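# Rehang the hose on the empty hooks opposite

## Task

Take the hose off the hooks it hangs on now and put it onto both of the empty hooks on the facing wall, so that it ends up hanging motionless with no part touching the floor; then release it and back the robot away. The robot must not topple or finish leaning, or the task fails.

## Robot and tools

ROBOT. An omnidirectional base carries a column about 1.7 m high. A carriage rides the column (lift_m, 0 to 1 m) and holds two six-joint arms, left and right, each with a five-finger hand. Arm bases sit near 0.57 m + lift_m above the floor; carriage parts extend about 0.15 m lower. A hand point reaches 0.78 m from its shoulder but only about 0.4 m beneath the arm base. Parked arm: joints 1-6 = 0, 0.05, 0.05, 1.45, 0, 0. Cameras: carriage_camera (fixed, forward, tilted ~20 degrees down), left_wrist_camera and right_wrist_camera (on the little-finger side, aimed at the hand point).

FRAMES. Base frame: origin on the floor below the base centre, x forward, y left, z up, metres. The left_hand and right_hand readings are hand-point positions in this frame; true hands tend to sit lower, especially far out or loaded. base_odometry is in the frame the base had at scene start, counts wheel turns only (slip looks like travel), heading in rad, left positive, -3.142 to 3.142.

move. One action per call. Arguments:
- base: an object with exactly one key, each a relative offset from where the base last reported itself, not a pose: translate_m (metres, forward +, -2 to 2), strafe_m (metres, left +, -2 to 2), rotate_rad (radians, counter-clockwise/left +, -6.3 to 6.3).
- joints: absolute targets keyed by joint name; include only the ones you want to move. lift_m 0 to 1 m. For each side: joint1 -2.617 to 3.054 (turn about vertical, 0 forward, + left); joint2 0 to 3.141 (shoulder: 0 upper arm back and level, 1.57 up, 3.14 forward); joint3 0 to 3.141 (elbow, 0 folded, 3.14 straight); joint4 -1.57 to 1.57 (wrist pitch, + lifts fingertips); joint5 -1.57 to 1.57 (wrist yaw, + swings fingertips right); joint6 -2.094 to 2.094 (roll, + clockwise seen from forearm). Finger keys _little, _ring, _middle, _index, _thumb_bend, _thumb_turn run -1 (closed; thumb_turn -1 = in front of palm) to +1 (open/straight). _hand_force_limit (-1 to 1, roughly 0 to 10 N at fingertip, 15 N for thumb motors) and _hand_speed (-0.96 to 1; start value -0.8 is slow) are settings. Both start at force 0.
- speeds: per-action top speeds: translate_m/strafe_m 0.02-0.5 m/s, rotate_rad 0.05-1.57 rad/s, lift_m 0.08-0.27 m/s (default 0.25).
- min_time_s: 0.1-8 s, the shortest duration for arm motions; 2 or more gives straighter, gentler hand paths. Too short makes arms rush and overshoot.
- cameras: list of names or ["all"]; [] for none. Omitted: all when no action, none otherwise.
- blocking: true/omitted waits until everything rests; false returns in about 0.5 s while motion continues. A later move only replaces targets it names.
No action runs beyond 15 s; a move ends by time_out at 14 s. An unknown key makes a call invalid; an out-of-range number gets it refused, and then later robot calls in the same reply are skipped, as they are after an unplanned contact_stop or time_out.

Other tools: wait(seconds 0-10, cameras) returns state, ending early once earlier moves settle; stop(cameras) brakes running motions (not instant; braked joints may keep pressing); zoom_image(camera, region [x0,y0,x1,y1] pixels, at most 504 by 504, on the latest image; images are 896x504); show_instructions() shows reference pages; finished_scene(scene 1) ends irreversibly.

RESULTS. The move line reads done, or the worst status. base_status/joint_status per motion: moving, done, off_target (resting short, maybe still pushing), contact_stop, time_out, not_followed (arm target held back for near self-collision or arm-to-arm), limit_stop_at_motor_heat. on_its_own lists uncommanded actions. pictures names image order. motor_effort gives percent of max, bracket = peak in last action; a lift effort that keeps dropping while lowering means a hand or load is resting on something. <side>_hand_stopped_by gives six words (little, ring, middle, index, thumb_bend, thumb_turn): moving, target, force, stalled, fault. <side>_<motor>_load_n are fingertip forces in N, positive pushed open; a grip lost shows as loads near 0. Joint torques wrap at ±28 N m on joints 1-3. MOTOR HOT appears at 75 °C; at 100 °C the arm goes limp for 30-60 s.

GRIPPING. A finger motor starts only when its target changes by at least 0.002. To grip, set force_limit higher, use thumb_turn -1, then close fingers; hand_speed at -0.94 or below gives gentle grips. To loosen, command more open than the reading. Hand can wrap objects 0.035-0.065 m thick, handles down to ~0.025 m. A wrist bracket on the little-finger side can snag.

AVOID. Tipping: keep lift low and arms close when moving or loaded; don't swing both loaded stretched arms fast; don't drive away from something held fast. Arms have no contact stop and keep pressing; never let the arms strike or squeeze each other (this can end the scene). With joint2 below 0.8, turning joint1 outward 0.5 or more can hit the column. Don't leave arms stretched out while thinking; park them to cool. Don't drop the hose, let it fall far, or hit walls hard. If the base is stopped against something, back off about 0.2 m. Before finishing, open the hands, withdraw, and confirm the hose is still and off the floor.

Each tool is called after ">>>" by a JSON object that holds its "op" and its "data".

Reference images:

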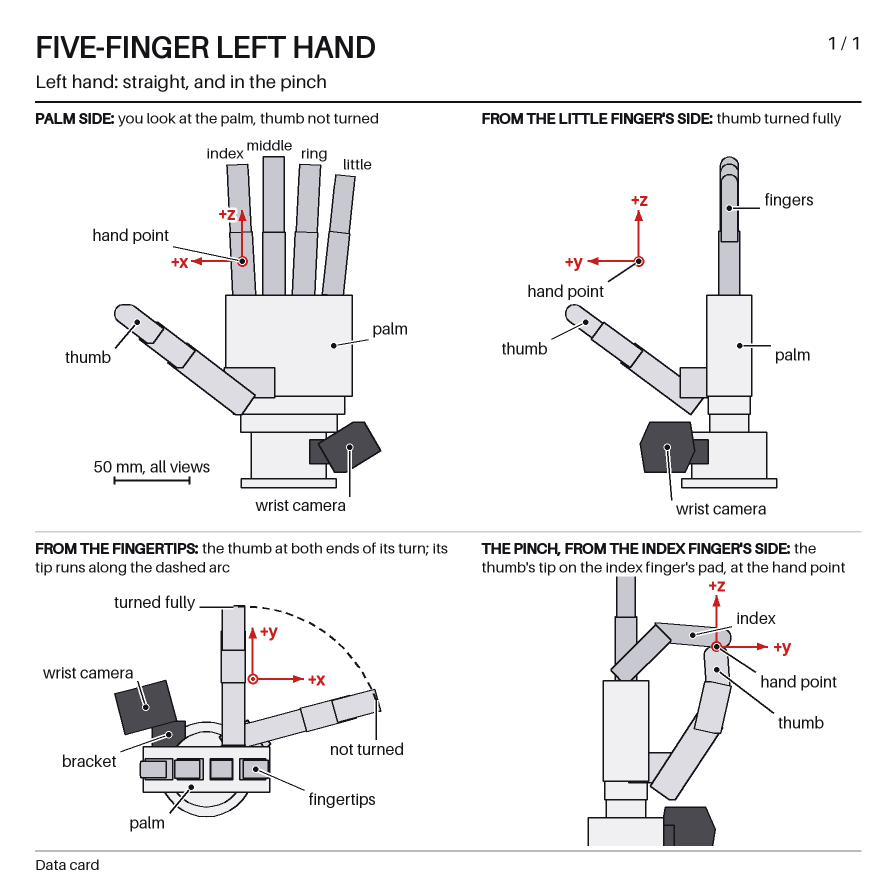

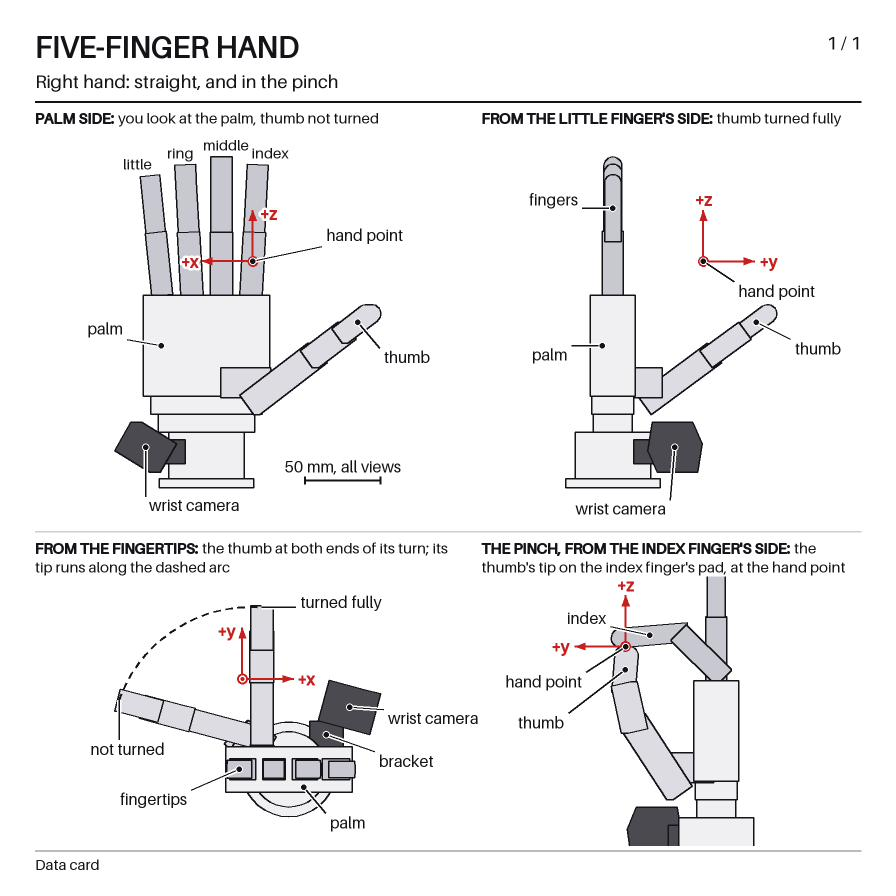

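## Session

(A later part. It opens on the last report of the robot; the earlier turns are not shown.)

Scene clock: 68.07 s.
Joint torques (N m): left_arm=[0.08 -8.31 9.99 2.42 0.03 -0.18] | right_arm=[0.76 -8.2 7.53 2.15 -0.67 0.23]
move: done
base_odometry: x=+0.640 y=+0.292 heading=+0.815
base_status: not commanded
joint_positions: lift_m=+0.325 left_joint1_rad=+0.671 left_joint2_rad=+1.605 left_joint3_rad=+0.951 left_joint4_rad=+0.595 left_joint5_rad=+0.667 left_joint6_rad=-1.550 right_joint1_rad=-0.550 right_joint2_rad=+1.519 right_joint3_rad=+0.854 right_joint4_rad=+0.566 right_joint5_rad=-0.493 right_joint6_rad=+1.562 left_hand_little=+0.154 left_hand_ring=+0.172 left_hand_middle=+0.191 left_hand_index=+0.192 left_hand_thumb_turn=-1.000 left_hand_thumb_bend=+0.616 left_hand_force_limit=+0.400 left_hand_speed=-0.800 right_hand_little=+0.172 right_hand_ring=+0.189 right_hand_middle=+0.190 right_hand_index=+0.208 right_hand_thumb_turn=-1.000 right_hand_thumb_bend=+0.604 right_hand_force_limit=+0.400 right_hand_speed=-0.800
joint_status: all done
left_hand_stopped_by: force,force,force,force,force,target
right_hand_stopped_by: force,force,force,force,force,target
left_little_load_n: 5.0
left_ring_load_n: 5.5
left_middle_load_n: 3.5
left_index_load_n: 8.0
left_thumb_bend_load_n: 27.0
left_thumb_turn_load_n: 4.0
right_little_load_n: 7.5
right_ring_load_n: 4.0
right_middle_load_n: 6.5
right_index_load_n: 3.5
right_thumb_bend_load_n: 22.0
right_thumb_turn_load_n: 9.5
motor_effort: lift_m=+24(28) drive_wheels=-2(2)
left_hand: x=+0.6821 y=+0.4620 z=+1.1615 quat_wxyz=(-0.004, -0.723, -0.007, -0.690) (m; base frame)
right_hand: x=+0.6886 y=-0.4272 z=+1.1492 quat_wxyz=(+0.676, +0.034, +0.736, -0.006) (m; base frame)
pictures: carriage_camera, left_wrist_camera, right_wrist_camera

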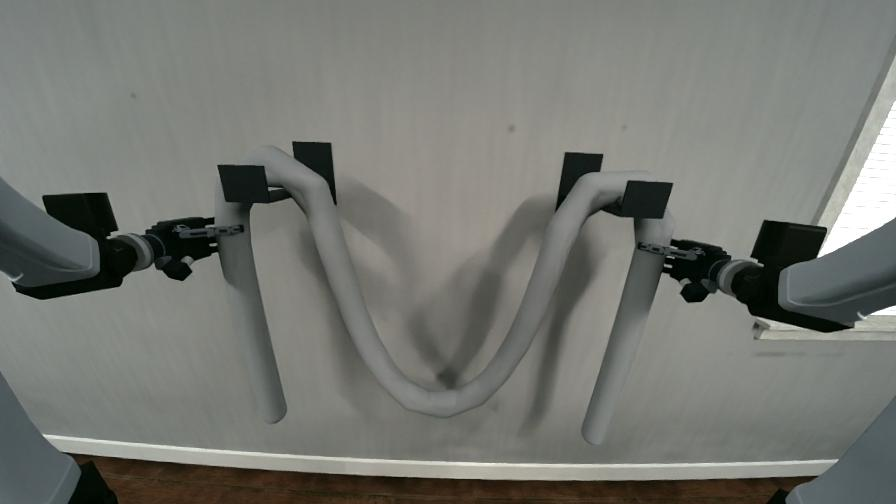

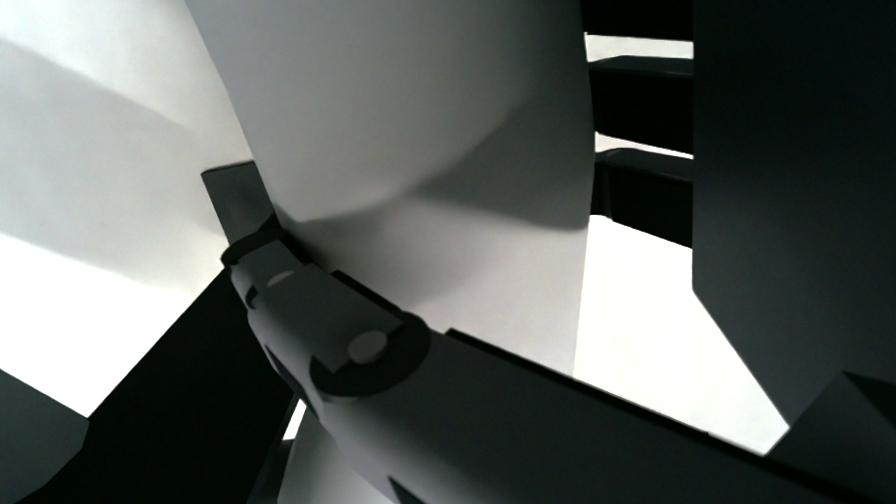

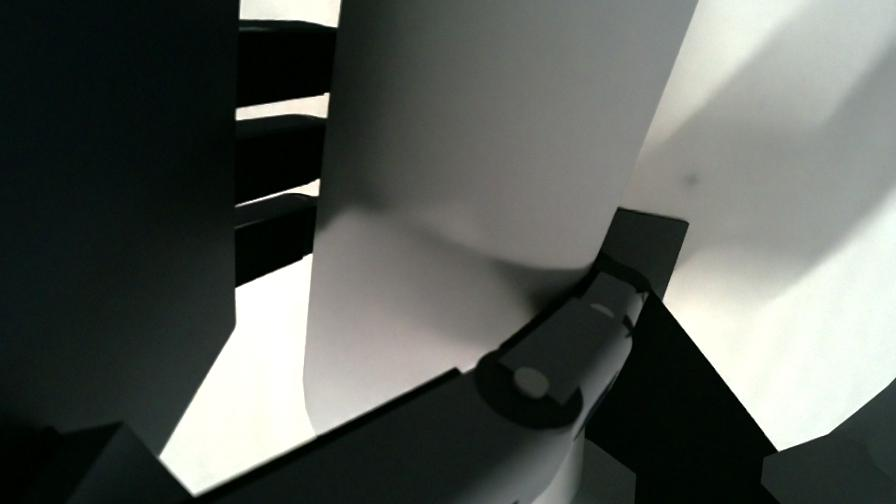

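>>> {"op": "move", "data": {"joints": {"left_joint1_rad": 0.70, "left_joint2_rad": 1.635, "left_joint3_rad": 1.01, "left_joint5_rad": 0.70, "right_joint1_rad": -0.66, "right_joint2_rad": 1.56, "right_joint3_rad": 0.94, "right_joint5_rad": -0.65}, "min_time_s": 2.5, "cameras": ["carriage_camera"]}}

>>> {"op": "zoom_image", "data": {"camera": "carriage_camera", "region": [540, 120, 720, 260]}}

Scene clock: 71.47 s.
Joint torques (N m): left_arm=[1.72 -8.14 12.4 2.4 -0.02 -0.2] | right_arm=[-1.91 -5.33 10.82 1.82 -0.07 0.33]
move: done
base_odometry: x=+0.640 y=+0.292 heading=+0.815
base_status: not commanded
joint_positions: lift_m=+0.325 left_joint1_rad=+0.686 left_joint2_rad=+1.635 left_joint3_rad=+0.959 left_joint4_rad=+0.595 left_joint5_rad=+0.704 left_joint6_rad=-1.548 right_joint1_rad=-0.640 right_joint2_rad=+1.554 right_joint3_rad=+0.896 right_joint4_rad=+0.593 right_joint5_rad=-0.660 right_joint6_rad=+1.554 left_hand_little=+0.154 left_hand_ring=+0.172 left_hand_middle=+0.191 left_hand_index=+0.192 left_hand_thumb_turn=-1.000 left_hand_thumb_bend=+0.616 left_hand_force_limit=+0.400 left_hand_speed=-0.800 right_hand_little=+0.172 right_hand_ring=+0.189 right_hand_middle=+0.190 right_hand_index=+0.208 right_hand_thumb_turn=-1.000 right_hand_thumb_bend=+0.604 right_hand_force_limit=+0.400 right_hand_speed=-0.800
joint_status: all done
left_hand_stopped_by: force,force,force,force,force,target
right_hand_stopped_by: force,force,force,force,force,target
left_little_load_n: 5.0
left_ring_load_n: 5.5
left_middle_load_n: 3.5
left_index_load_n: 7.5
left_thumb_bend_load_n: 27.0
left_thumb_turn_load_n: 3.5
right_little_load_n: 7.5
right_ring_load_n: 3.5
right_middle_load_n: 5.5
right_index_load_n: 3.0
right_thumb_bend_load_n: 23.0
right_thumb_turn_load_n: 9.0
motor_effort: lift_m=+25(25) drive_wheels=-2(2)
left_hand: x=+0.6824 y=+0.4650 z=+1.1523 quat_wxyz=(-0.017, -0.729, -0.004, -0.685) (m; base frame)
right_hand: x=+0.6760 y=-0.4409 z=+1.1598 quat_wxyz=(+0.689, +0.001, +0.725, +0.015) (m; base frame)
pictures: carriage_camera

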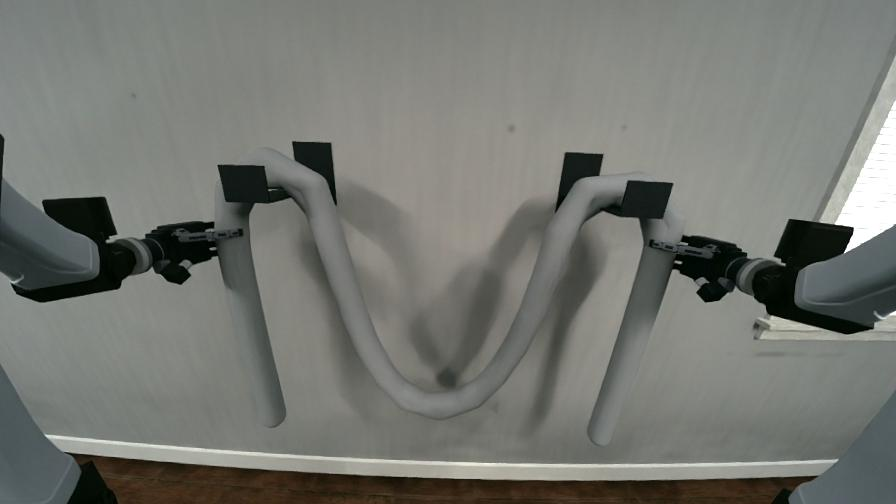

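Scaled by 2.800 from the camera's 896x504 image, which has a finer 1280x720 frame.

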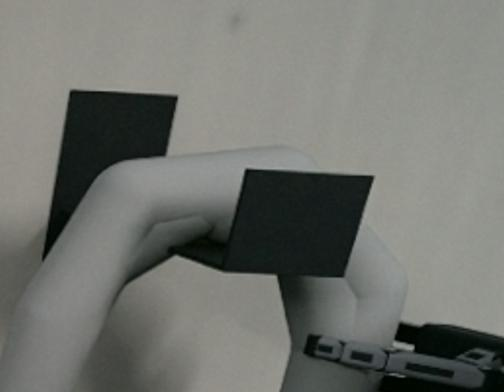

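>>> {"op": "move", "data": {"joints": {"lift_m": 0.35, "left_joint1_rad": 0.73, "left_joint5_rad": 0.70, "right_joint1_rad": -0.76, "right_joint2_rad": 1.58, "right_joint3_rad": 0.97, "right_joint4_rad": 0.64, "right_joint5_rad": -0.70, "left_joint4_rad": 0.68}, "min_time_s": 2, "speeds": {"lift_m": 0.08}, "cameras": ["all"]}}

>>> {"op": "zoom_image", "data": {"camera": "carriage_camera", "region": [540, 120, 720, 260]}}

>>> {"op": "zoom_image", "data": {"camera": "carriage_camera", "region": [180, 120, 360, 260]}}

Scene clock: 75.27 s.
Joint torques (N m): left_arm=[2.32 -8.77 12.01 2.6 -0.19 -0.34] | right_arm=[-3.67 -5.59 11.63 1.89 0.43 0.57]
move: off_target
base_odometry: x=+0.640 y=+0.292 heading=+0.815
base_status: not commanded
joint_positions: lift_m=+0.350 left_joint1_rad=+0.710 left_joint2_rad=+1.641 left_joint3_rad=+0.964 left_joint4_rad=+0.629 left_joint5_rad=+0.717 left_joint6_rad=-1.535 right_joint1_rad=-0.721 right_joint2_rad=+1.575 right_joint3_rad=+0.916 right_joint4_rad=+0.595 right_joint5_rad=-0.758 right_joint6_rad=+1.530 left_hand_little=+0.154 left_hand_ring=+0.172 left_hand_middle=+0.191 left_hand_index=+0.192 left_hand_thumb_turn=-1.000 left_hand_thumb_bend=+0.616 left_hand_force_limit=+0.400 left_hand_speed=-0.800 right_hand_little=+0.172 right_hand_ring=+0.189 right_hand_middle=+0.190 right_hand_index=+0.208 right_hand_thumb_turn=-1.000 right_hand_thumb_bend=+0.604 right_hand_force_limit=+0.400 right_hand_speed=-0.800
joint_status: left_joint1_rad off_target (ended at +0.710, target +0.730); left_joint4_rad off_target (ended at +0.629, target +0.680); right_joint1_rad off_target (ended at -0.721, target -0.760); right_joint4_rad off_target (ended at +0.595, target +0.640); right_joint5_rad off_target (ended at -0.758, target -0.700); the others done
left_hand_stopped_by: force,force,force,force,force,target
right_hand_stopped_by: force,force,force,force,force,target
left_little_load_n: 3.0
left_ring_load_n: 4.0
left_middle_load_n: 3.5
left_index_load_n: 8.0
left_thumb_bend_load_n: 25.5
left_thumb_turn_load_n: -0.5
right_little_load_n: 7.5
right_ring_load_n: 3.0
right_middle_load_n: 5.0
right_index_load_n: 2.0
right_thumb_bend_load_n: 23.5
right_thumb_turn_load_n: 7.0
motor_effort: lift_m=+24(29) drive_wheels=-2(2)
left_hand: x=+0.6785 y=+0.4736 z=+1.1821 quat_wxyz=(-0.001, -0.720, +0.005, -0.694) (m; base frame)
right_hand: x=+0.6625 y=-0.4607 z=+1.1845 quat_wxyz=(+0.691, -0.013, +0.723, +0.014) (m; base frame)
pictures: carriage_camera, left_wrist_camera, right_wrist_camera

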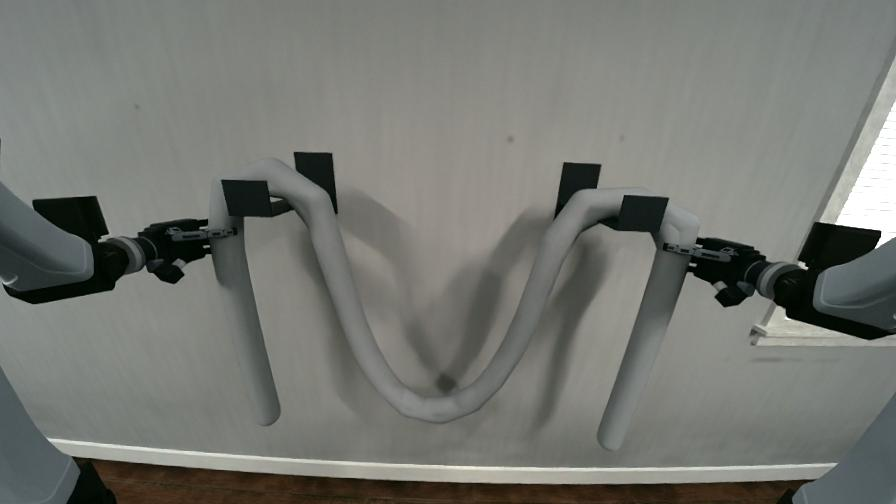

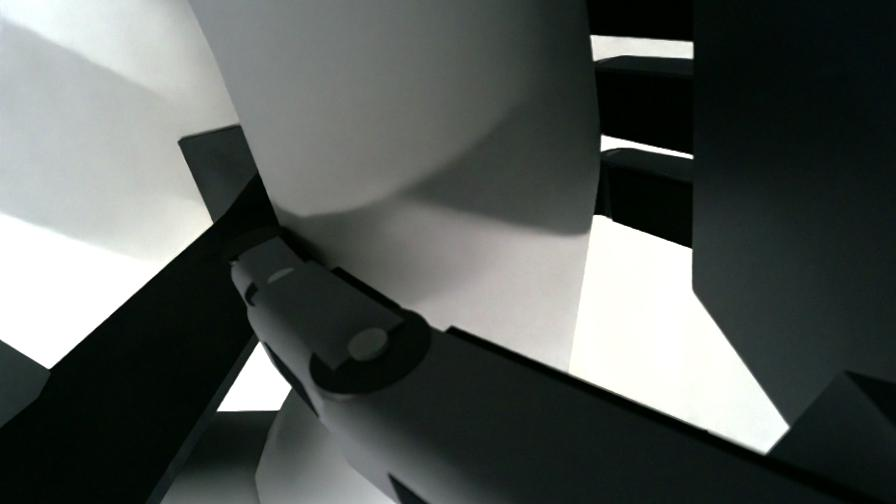

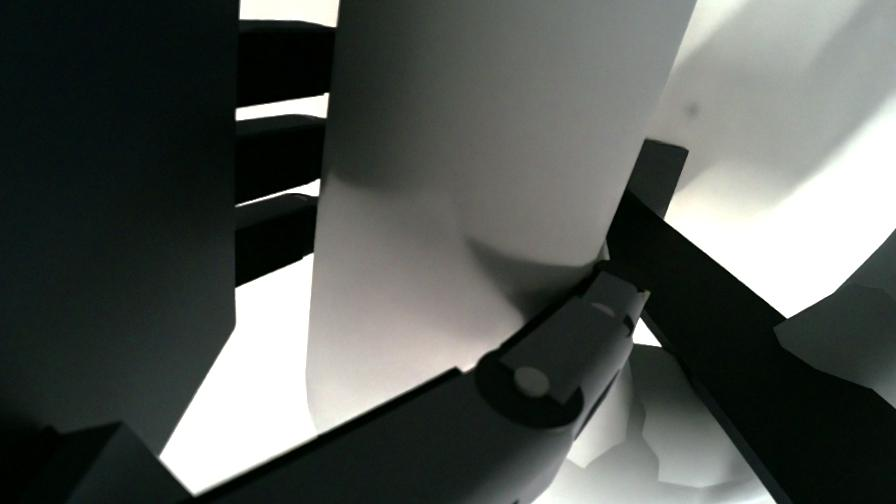

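Scaled by 2.800 from the camera's 896x504 image, which has a finer 1280x720 frame.

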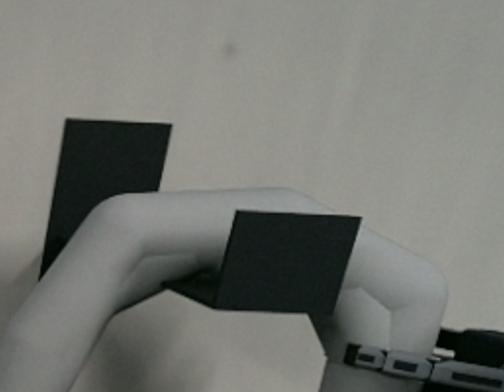

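Scaled by 2.800 from the camera's 896x504 image, which has a finer 1280x720 frame.

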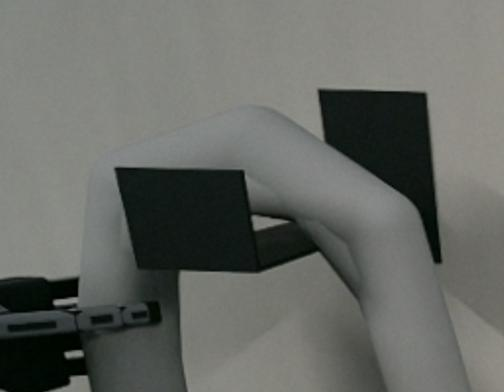

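>>> {"op": "move", "data": {"joints": {"lift_m": 0.42}, "speeds": {"lift_m": 0.08}, "cameras": ["carriage_camera"]}}

>>> {"op": "zoom_image", "data": {"camera": "carriage_camera", "region": [520, 140, 740, 300]}}

>>> {"op": "zoom_image", "data": {"camera": "carriage_camera", "region": [160, 140, 380, 300]}}

Scene clock: 76.87 s.
Joint torques (N m): left_arm=[2.24 -9.18 11.99 2.62 -0.39 -0.63] | right_arm=[-3.54 -6.37 11.62 1.99 0.49 0.73]
move: done
base_odometry: x=+0.640 y=+0.292 heading=+0.815
base_status: not commanded
joint_positions: lift_m=+0.420 left_joint1_rad=+0.710 left_joint2_rad=+1.646 left_joint3_rad=+0.964 left_joint4_rad=+0.627 left_joint5_rad=+0.736 left_joint6_rad=-1.504 right_joint1_rad=-0.723 right_joint2_rad=+1.584 right_joint3_rad=+0.916 right_joint4_rad=+0.585 right_joint5_rad=-0.764 right_joint6_rad=+1.515 left_hand_little=+0.154 left_hand_ring=+0.172 left_hand_middle=+0.191 left_hand_index=+0.192 left_hand_thumb_turn=-1.001 left_hand_thumb_bend=+0.616 left_hand_force_limit=+0.400 left_hand_speed=-0.800 right_hand_little=+0.172 right_hand_ring=+0.189 right_hand_middle=+0.190 right_hand_index=+0.208 right_hand_thumb_turn=-1.000 right_hand_thumb_bend=+0.604 right_hand_force_limit=+0.400 right_hand_speed=-0.800
joint_status: all done
left_hand_stopped_by: force,force,force,force,force,target
right_hand_stopped_by: force,force,force,force,force,target
left_little_load_n: 0.0
left_ring_load_n: 1.0
left_middle_load_n: 1.5
left_index_load_n: 11.0
left_thumb_bend_load_n: 18.5
left_thumb_turn_load_n: -10.5
right_little_load_n: 7.5
right_ring_load_n: 3.5
right_middle_load_n: 5.0
right_index_load_n: 2.0
right_thumb_bend_load_n: 24.0
right_thumb_turn_load_n: 5.0
motor_effort: lift_m=+25(29) drive_wheels=-1(2)
left_hand: x=+0.6778 y=+0.4698 z=+1.2479 quat_wxyz=(+0.001, -0.721, +0.020, -0.692) (m; base frame)
right_hand: x=+0.6631 y=-0.4610 z=+1.2480 quat_wxyz=(+0.685, -0.015, +0.728, +0.015) (m; base frame)
pictures: carriage_camera

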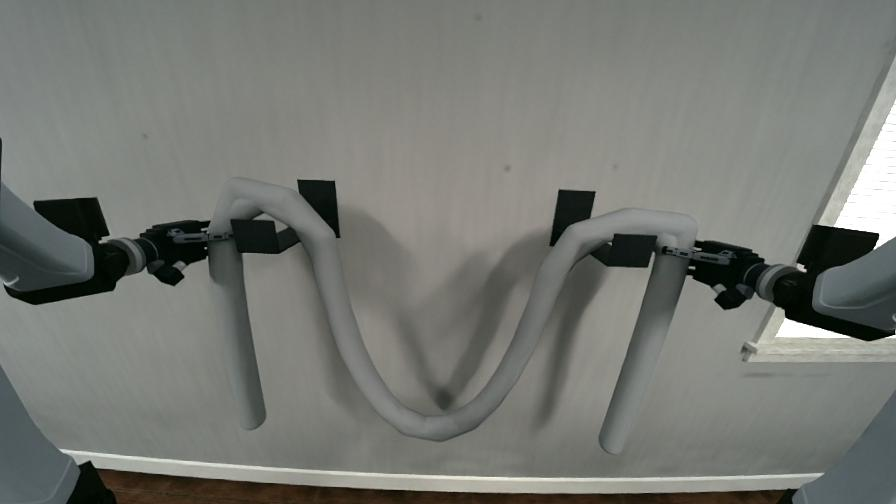

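Scaled by 2.291 from the camera's 896x504 image, which has a finer 1280x720 frame.

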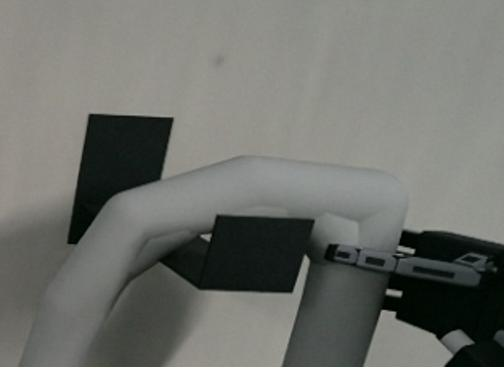

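Scaled by 2.291 from the camera's 896x504 image, which has a finer 1280x720 frame.

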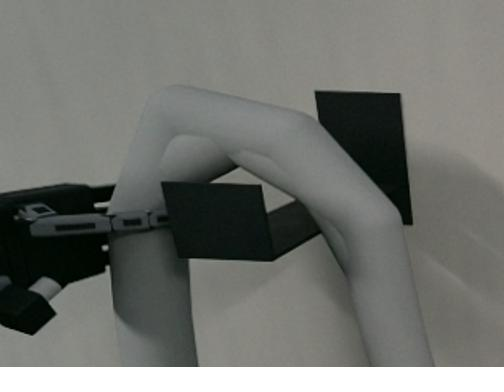

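>>> {"op": "move", "data": {"joints": {"lift_m": 0.5}, "speeds": {"lift_m": 0.08}, "cameras": ["carriage_camera"]}}

>>> {"op": "zoom_image", "data": {"camera": "carriage_camera", "region": [520, 140, 740, 300]}}

>>> {"op": "zoom_image", "data": {"camera": "carriage_camera", "region": [160, 140, 380, 300]}}

Scene clock: 78.57 s.
Joint torques (N m): left_arm=[2.24 -9.62 11.93 2.94 -0.45 -0.66] | right_arm=[-3.55 -7.21 11.58 2.29 0.53 0.96]
move: done
base_odometry: x=+0.640 y=+0.292 heading=+0.815
base_status: not commanded
joint_positions: lift_m=+0.500 left_joint1_rad=+0.710 left_joint2_rad=+1.650 left_joint3_rad=+0.964 left_joint4_rad=+0.600 left_joint5_rad=+0.743 left_joint6_rad=-1.502 right_joint1_rad=-0.723 right_joint2_rad=+1.592 right_joint3_rad=+0.916 right_joint4_rad=+0.551 right_joint5_rad=-0.771 right_joint6_rad=+1.492 left_hand_little=+0.154 left_hand_ring=+0.172 left_hand_middle=+0.191 left_hand_index=+0.192 left_hand_thumb_turn=-1.001 left_hand_thumb_bend=+0.613 left_hand_force_limit=+0.400 left_hand_speed=-0.800 right_hand_little=+0.172 right_hand_ring=+0.189 right_hand_middle=+0.190 right_hand_index=+0.208 right_hand_thumb_turn=-1.000 right_hand_thumb_bend=+0.604 right_hand_force_limit=+0.400 right_hand_speed=-0.800
joint_status: all done
left_hand_stopped_by: force,force,force,force,force,target
right_hand_stopped_by: force,force,force,force,force,target
left_little_load_n: 0.0
left_ring_load_n: 0.0
left_middle_load_n: 0.0
left_index_load_n: 9.0
left_thumb_bend_load_n: 10.0
left_thumb_turn_load_n: -10.5
right_little_load_n: 6.5
right_ring_load_n: 3.5
right_middle_load_n: 5.0
right_index_load_n: 2.5
right_thumb_bend_load_n: 24.5
right_thumb_turn_load_n: 1.0
motor_effort: lift_m=+25(29) drive_wheels=+1(2)
left_hand: x=+0.6782 y=+0.4692 z=+1.3213 quat_wxyz=(-0.008, -0.729, +0.016, -0.684) (m; base frame)
right_hand: x=+0.6637 y=-0.4599 z=+1.3179 quat_wxyz=(+0.675, -0.016, +0.738, +0.020) (m; base frame)
pictures: carriage_camera

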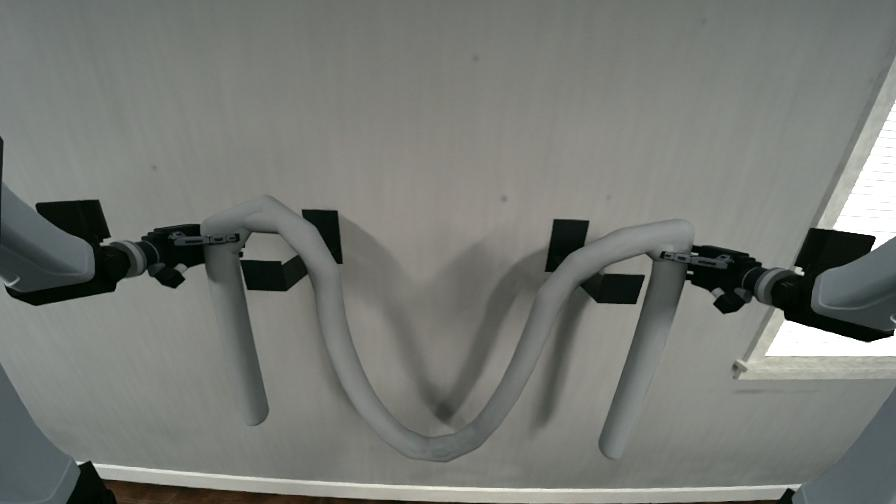

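Scaled by 2.291 from the camera's 896x504 image, which has a finer 1280x720 frame.

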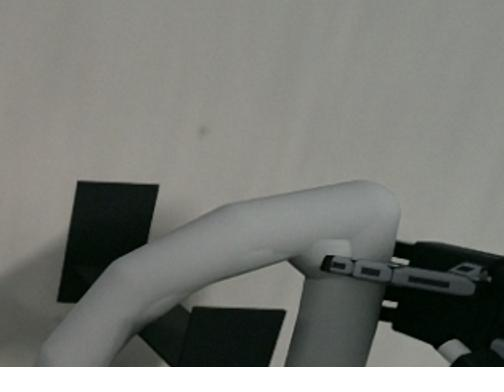

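Scaled by 2.291 from the camera's 896x504 image, which has a finer 1280x720 frame.

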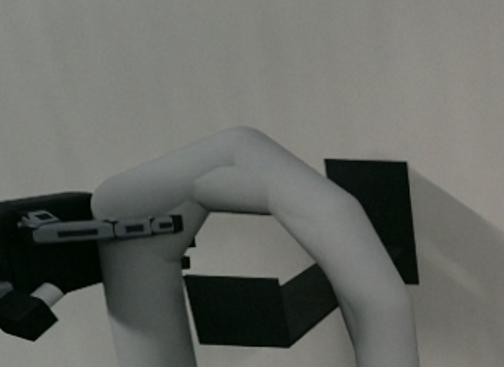

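>>> {"op": "move", "data": {"joints": {"lift_m": 0.58}, "speeds": {"lift_m": 0.08}, "cameras": ["all"]}}

>>> {"op": "zoom_image", "data": {"camera": "carriage_camera", "region": [520, 180, 740, 340]}}

>>> {"op": "zoom_image", "data": {"camera": "carriage_camera", "region": [160, 180, 380, 340]}}

Scene clock: 80.47 s.
Joint torques (N m): left_arm=[2.24 -10.67 11.92 3.25 -0.33 -0.79] | right_arm=[-2.29 -7.64 11.59 2.38 0.2 0.95]
move: done
base_odometry: x=+0.640 y=+0.292 heading=+0.815
base_status: not commanded
joint_positions: lift_m=+0.580 left_joint1_rad=+0.710 left_joint2_rad=+1.660 left_joint3_rad=+0.964 left_joint4_rad=+0.575 left_joint5_rad=+0.734 left_joint6_rad=-1.488 right_joint1_rad=-0.736 right_joint2_rad=+1.597 right_joint3_rad=+0.916 right_joint4_rad=+0.543 right_joint5_rad=-0.739 right_joint6_rad=+1.493 left_hand_little=+0.154 left_hand_ring=+0.172 left_hand_middle=+0.191 left_hand_index=+0.192 left_hand_thumb_turn=-1.001 left_hand_thumb_bend=+0.613 left_hand_force_limit=+0.400 left_hand_speed=-0.800 right_hand_little=+0.172 right_hand_ring=+0.189 right_hand_middle=+0.190 right_hand_index=+0.208 right_hand_thumb_turn=-1.000 right_hand_thumb_bend=+0.604 right_hand_force_limit=+0.400 right_hand_speed=-0.800
joint_status: all done
left_hand_stopped_by: force,force,force,force,force,target
right_hand_stopped_by: force,force,force,force,force,target
left_little_load_n: 0.5
left_ring_load_n: 0.0
left_middle_load_n: 0.0
left_index_load_n: 9.0
left_thumb_bend_load_n: 9.5
left_thumb_turn_load_n: -10.0
right_little_load_n: 6.5
right_ring_load_n: 3.5
right_middle_load_n: 5.5
right_index_load_n: 3.0
right_thumb_bend_load_n: 23.5
right_thumb_turn_load_n: 1.5
on_its_own: right_joint5_rad moved +0.032 toward your old target -0.700
motor_effort: lift_m=+25(29) drive_wheels=+1(2)
left_hand: x=+0.6800 y=+0.4716 z=+1.3915 quat_wxyz=(-0.009, -0.738, +0.011, -0.675) (m; base frame)
right_hand: x=+0.6643 y=-0.4726 z=+1.3935 quat_wxyz=(+0.670, +0.003, +0.742, +0.008) (m; base frame)
pictures: carriage_camera, left_wrist_camera, right_wrist_camera

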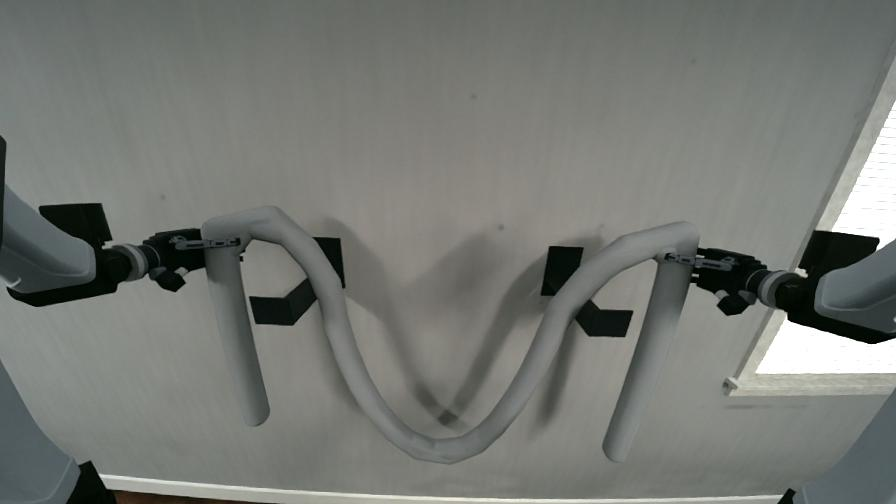

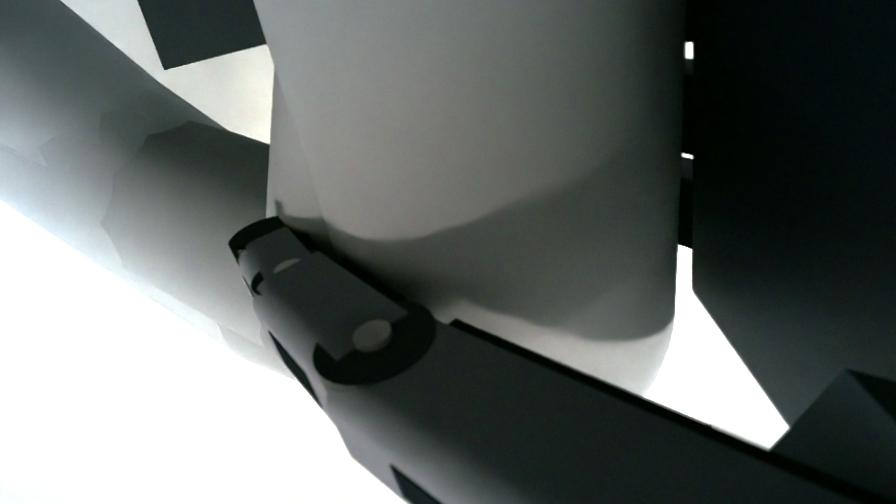

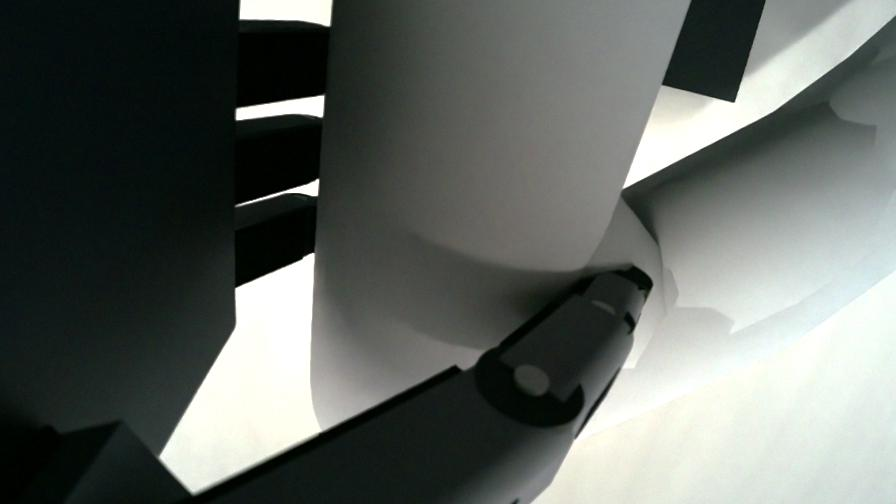

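Scaled by 2.291 from the camera's 896x504 image, which has a finer 1280x720 frame.

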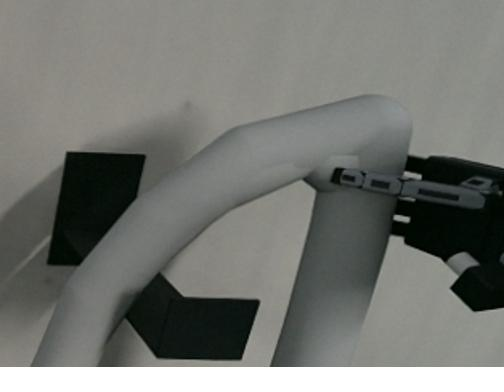

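Scaled by 2.291 from the camera's 896x504 image, which has a finer 1280x720 frame.

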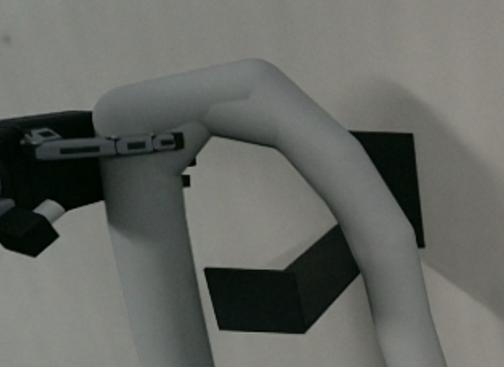

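>>> {"op": "move", "data": {"joints": {"lift_m": 0.72}, "speeds": {"lift_m": 0.1}, "cameras": ["all"]}}

>>> {"op": "zoom_image", "data": {"camera": "carriage_camera", "region": [520, 200, 740, 420]}}

>>> {"op": "zoom_image", "data": {"camera": "carriage_camera", "region": [160, 200, 380, 420]}}

Scene clock: 82.83 s.
Joint torques (N m): left_arm=[1.78 -11.18 11.95 3.3 -0.04 -0.81] | right_arm=[-1.7 -8.14 11.59 2.47 -0.06 0.95]
move: done
base_odometry: x=+0.640 y=+0.292 heading=+0.815
base_status: not commanded
joint_positions: lift_m=+0.720 left_joint1_rad=+0.715 left_joint2_rad=+1.666 left_joint3_rad=+0.964 left_joint4_rad=+0.572 left_joint5_rad=+0.709 left_joint6_rad=-1.485 right_joint1_rad=-0.743 right_joint2_rad=+1.602 right_joint3_rad=+0.916 right_joint4_rad=+0.533 right_joint5_rad=-0.715 right_joint6_rad=+1.493 left_hand_little=+0.154 left_hand_ring=+0.172 left_hand_middle=+0.191 left_hand_index=+0.192 left_hand_thumb_turn=-1.001 left_hand_thumb_bend=+0.613 left_hand_force_limit=+0.400 left_hand_speed=-0.800 right_hand_little=+0.172 right_hand_ring=+0.189 right_hand_middle=+0.190 right_hand_index=+0.208 right_hand_thumb_turn=-1.000 right_hand_thumb_bend=+0.604 right_hand_force_limit=+0.400 right_hand_speed=-0.800
joint_status: all done
left_hand_stopped_by: force,force,force,force,force,target
right_hand_stopped_by: force,force,force,force,force,target
left_little_load_n: 0.0
left_ring_load_n: 0.0
left_middle_load_n: 0.0
left_index_load_n: 10.0
left_thumb_bend_load_n: 9.5
left_thumb_turn_load_n: -9.5
right_little_load_n: 6.5
right_ring_load_n: 3.5
right_middle_load_n: 6.0
right_index_load_n: 3.0
right_thumb_bend_load_n: 23.5
right_thumb_turn_load_n: 1.0
motor_effort: lift_m=+25(30) drive_wheels=+1(2)
left_hand: x=+0.6815 y=+0.4792 z=+1.5276 quat_wxyz=(+0.001, -0.741, -0.001, -0.671) (m; base frame)
right_hand: x=+0.6652 y=-0.4808 z=+1.5294 quat_wxyz=(+0.665, +0.017, +0.746, +0.000) (m; base frame)
pictures: carriage_camera, left_wrist_camera, right_wrist_camera

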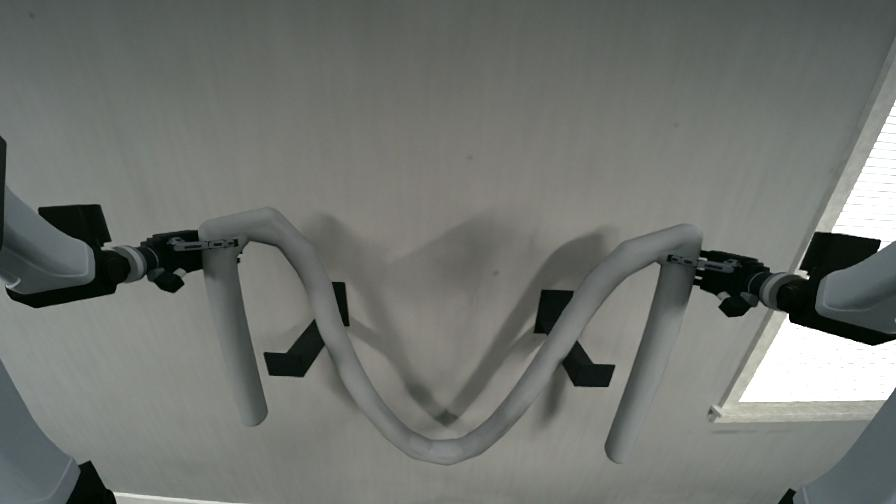

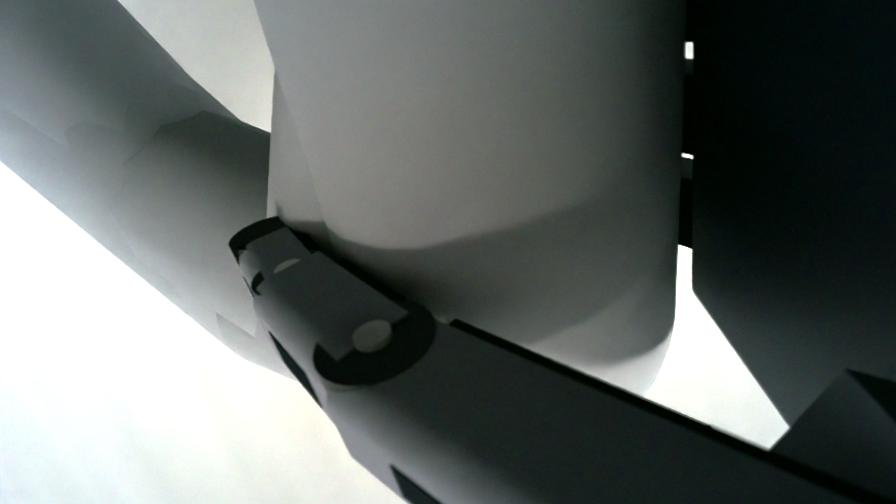

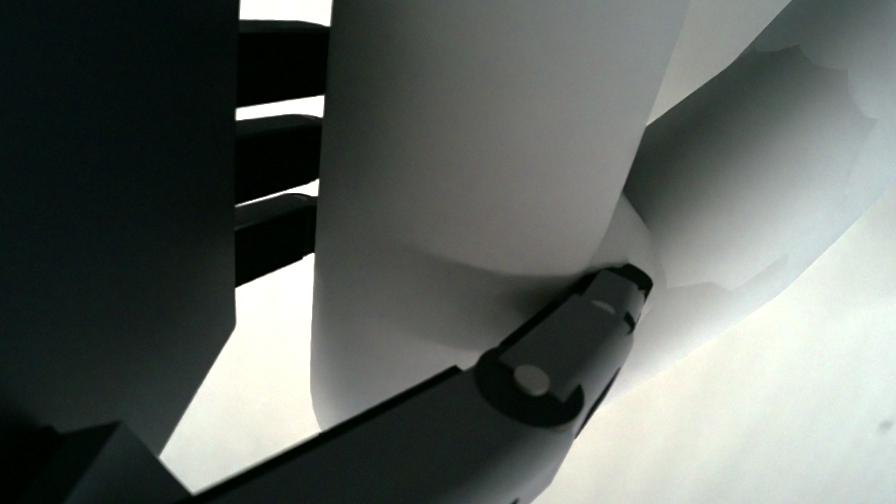

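Scaled by 2.291 from the camera's 896x504 image, which has a finer 1280x720 frame.

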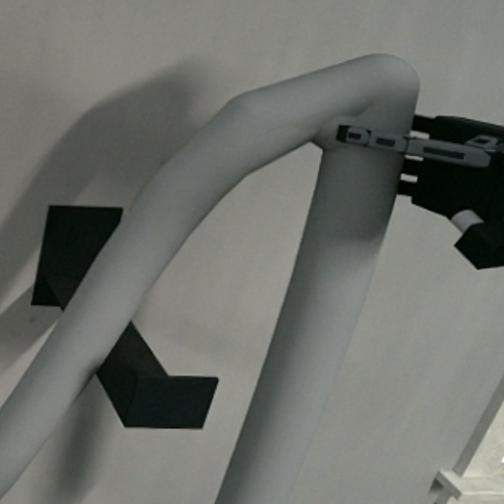

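Scaled by 2.291 from the camera's 896x504 image, which has a finer 1280x720 frame.

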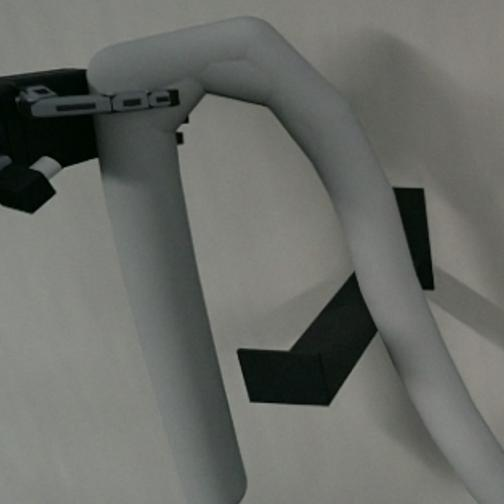

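>>> {"op": "move", "data": {"joints": {"lift_m": 0.78, "left_joint1_rad": 0.63, "left_joint2_rad": 1.535, "left_joint3_rad": 0.91, "left_joint5_rad": 0.62, "right_joint1_rad": -0.67, "right_joint2_rad": 1.485, "right_joint3_rad": 0.875, "right_joint5_rad": -0.62}, "speeds": {"lift_m": 0.08}, "min_time_s": 2.5, "cameras": ["carriage_camera"]}}

>>> {"op": "zoom_image", "data": {"camera": "carriage_camera", "region": [520, 200, 740, 420]}}

>>> {"op": "zoom_image", "data": {"camera": "carriage_camera", "region": [160, 200, 380, 420]}}

Scene clock: 86.83 s.
Joint torques (N m): left_arm=[0.09 -14.39 8.88 3.42 0.1 -0.82] | right_arm=[-0.05 -11.71 8.49 2.55 -0.17 0.92]
move: done
base_odometry: x=+0.640 y=+0.292 heading=+0.815
base_status: not commanded
joint_positions: lift_m=+0.780 left_joint1_rad=+0.633 left_joint2_rad=+1.607 left_joint3_rad=+0.895 left_joint4_rad=+0.567 left_joint5_rad=+0.619 left_joint6_rad=-1.486 right_joint1_rad=-0.671 right_joint2_rad=+1.554 right_joint3_rad=+0.857 right_joint4_rad=+0.530 right_joint5_rad=-0.623 right_joint6_rad=+1.497 left_hand_little=+0.154 left_hand_ring=+0.172 left_hand_middle=+0.191 left_hand_index=+0.192 left_hand_thumb_turn=-1.001 left_hand_thumb_bend=+0.613 left_hand_force_limit=+0.400 left_hand_speed=-0.800 right_hand_little=+0.172 right_hand_ring=+0.189 right_hand_middle=+0.190 right_hand_index=+0.208 right_hand_thumb_turn=-1.000 right_hand_thumb_bend=+0.604 right_hand_force_limit=+0.400 right_hand_speed=-0.800
joint_status: all done
left_hand_stopped_by: force,force,force,force,force,target
right_hand_stopped_by: force,force,force,force,force,target
left_little_load_n: 0.5
left_ring_load_n: 0.0
left_middle_load_n: 0.5
left_index_load_n: 10.0
left_thumb_bend_load_n: 9.5
left_thumb_turn_load_n: -10.0
right_little_load_n: 7.0
right_ring_load_n: 3.5
right_middle_load_n: 6.0
right_index_load_n: 3.0
right_thumb_bend_load_n: 23.5
right_thumb_turn_load_n: 1.5
motor_effort: lift_m=+25(30) drive_wheels=+1(2)
left_hand: x=+0.6861 y=+0.4486 z=+1.5816 quat_wxyz=(+0.003, -0.748, -0.003, -0.664) (m; base frame)
right_hand: x=+0.6708 y=-0.4577 z=+1.5814 quat_wxyz=(+0.657, +0.025, +0.753, -0.005) (m; base frame)
pictures: carriage_camera

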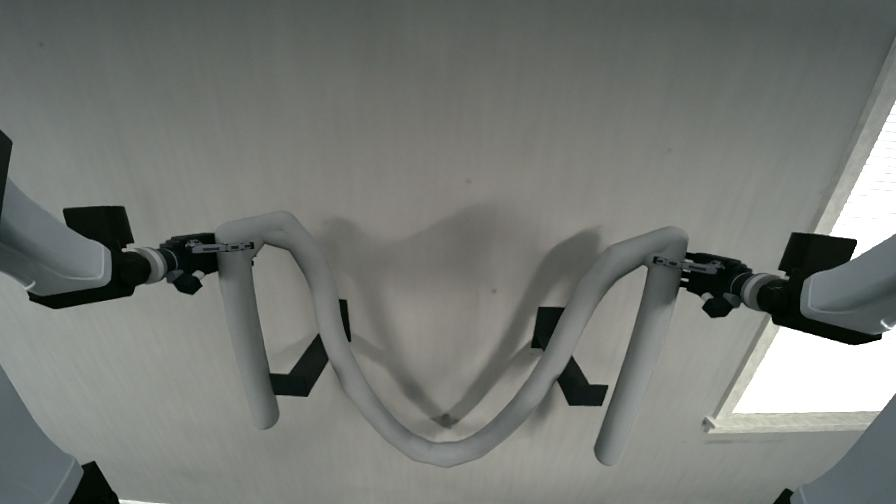

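Scaled by 2.291 from the camera's 896x504 image, which has a finer 1280x720 frame.

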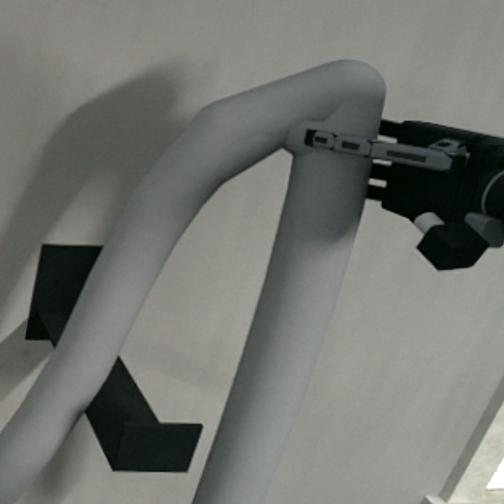

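Scaled by 2.291 from the camera's 896x504 image, which has a finer 1280x720 frame.

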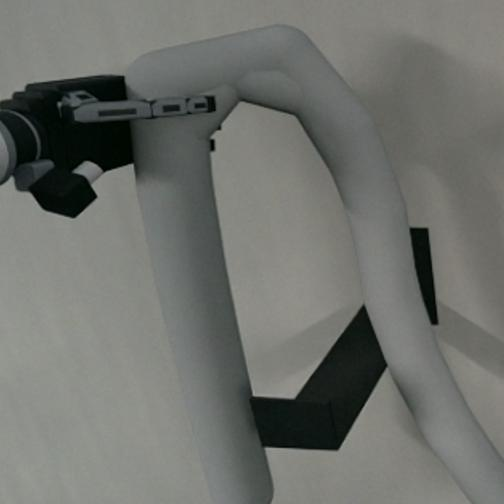

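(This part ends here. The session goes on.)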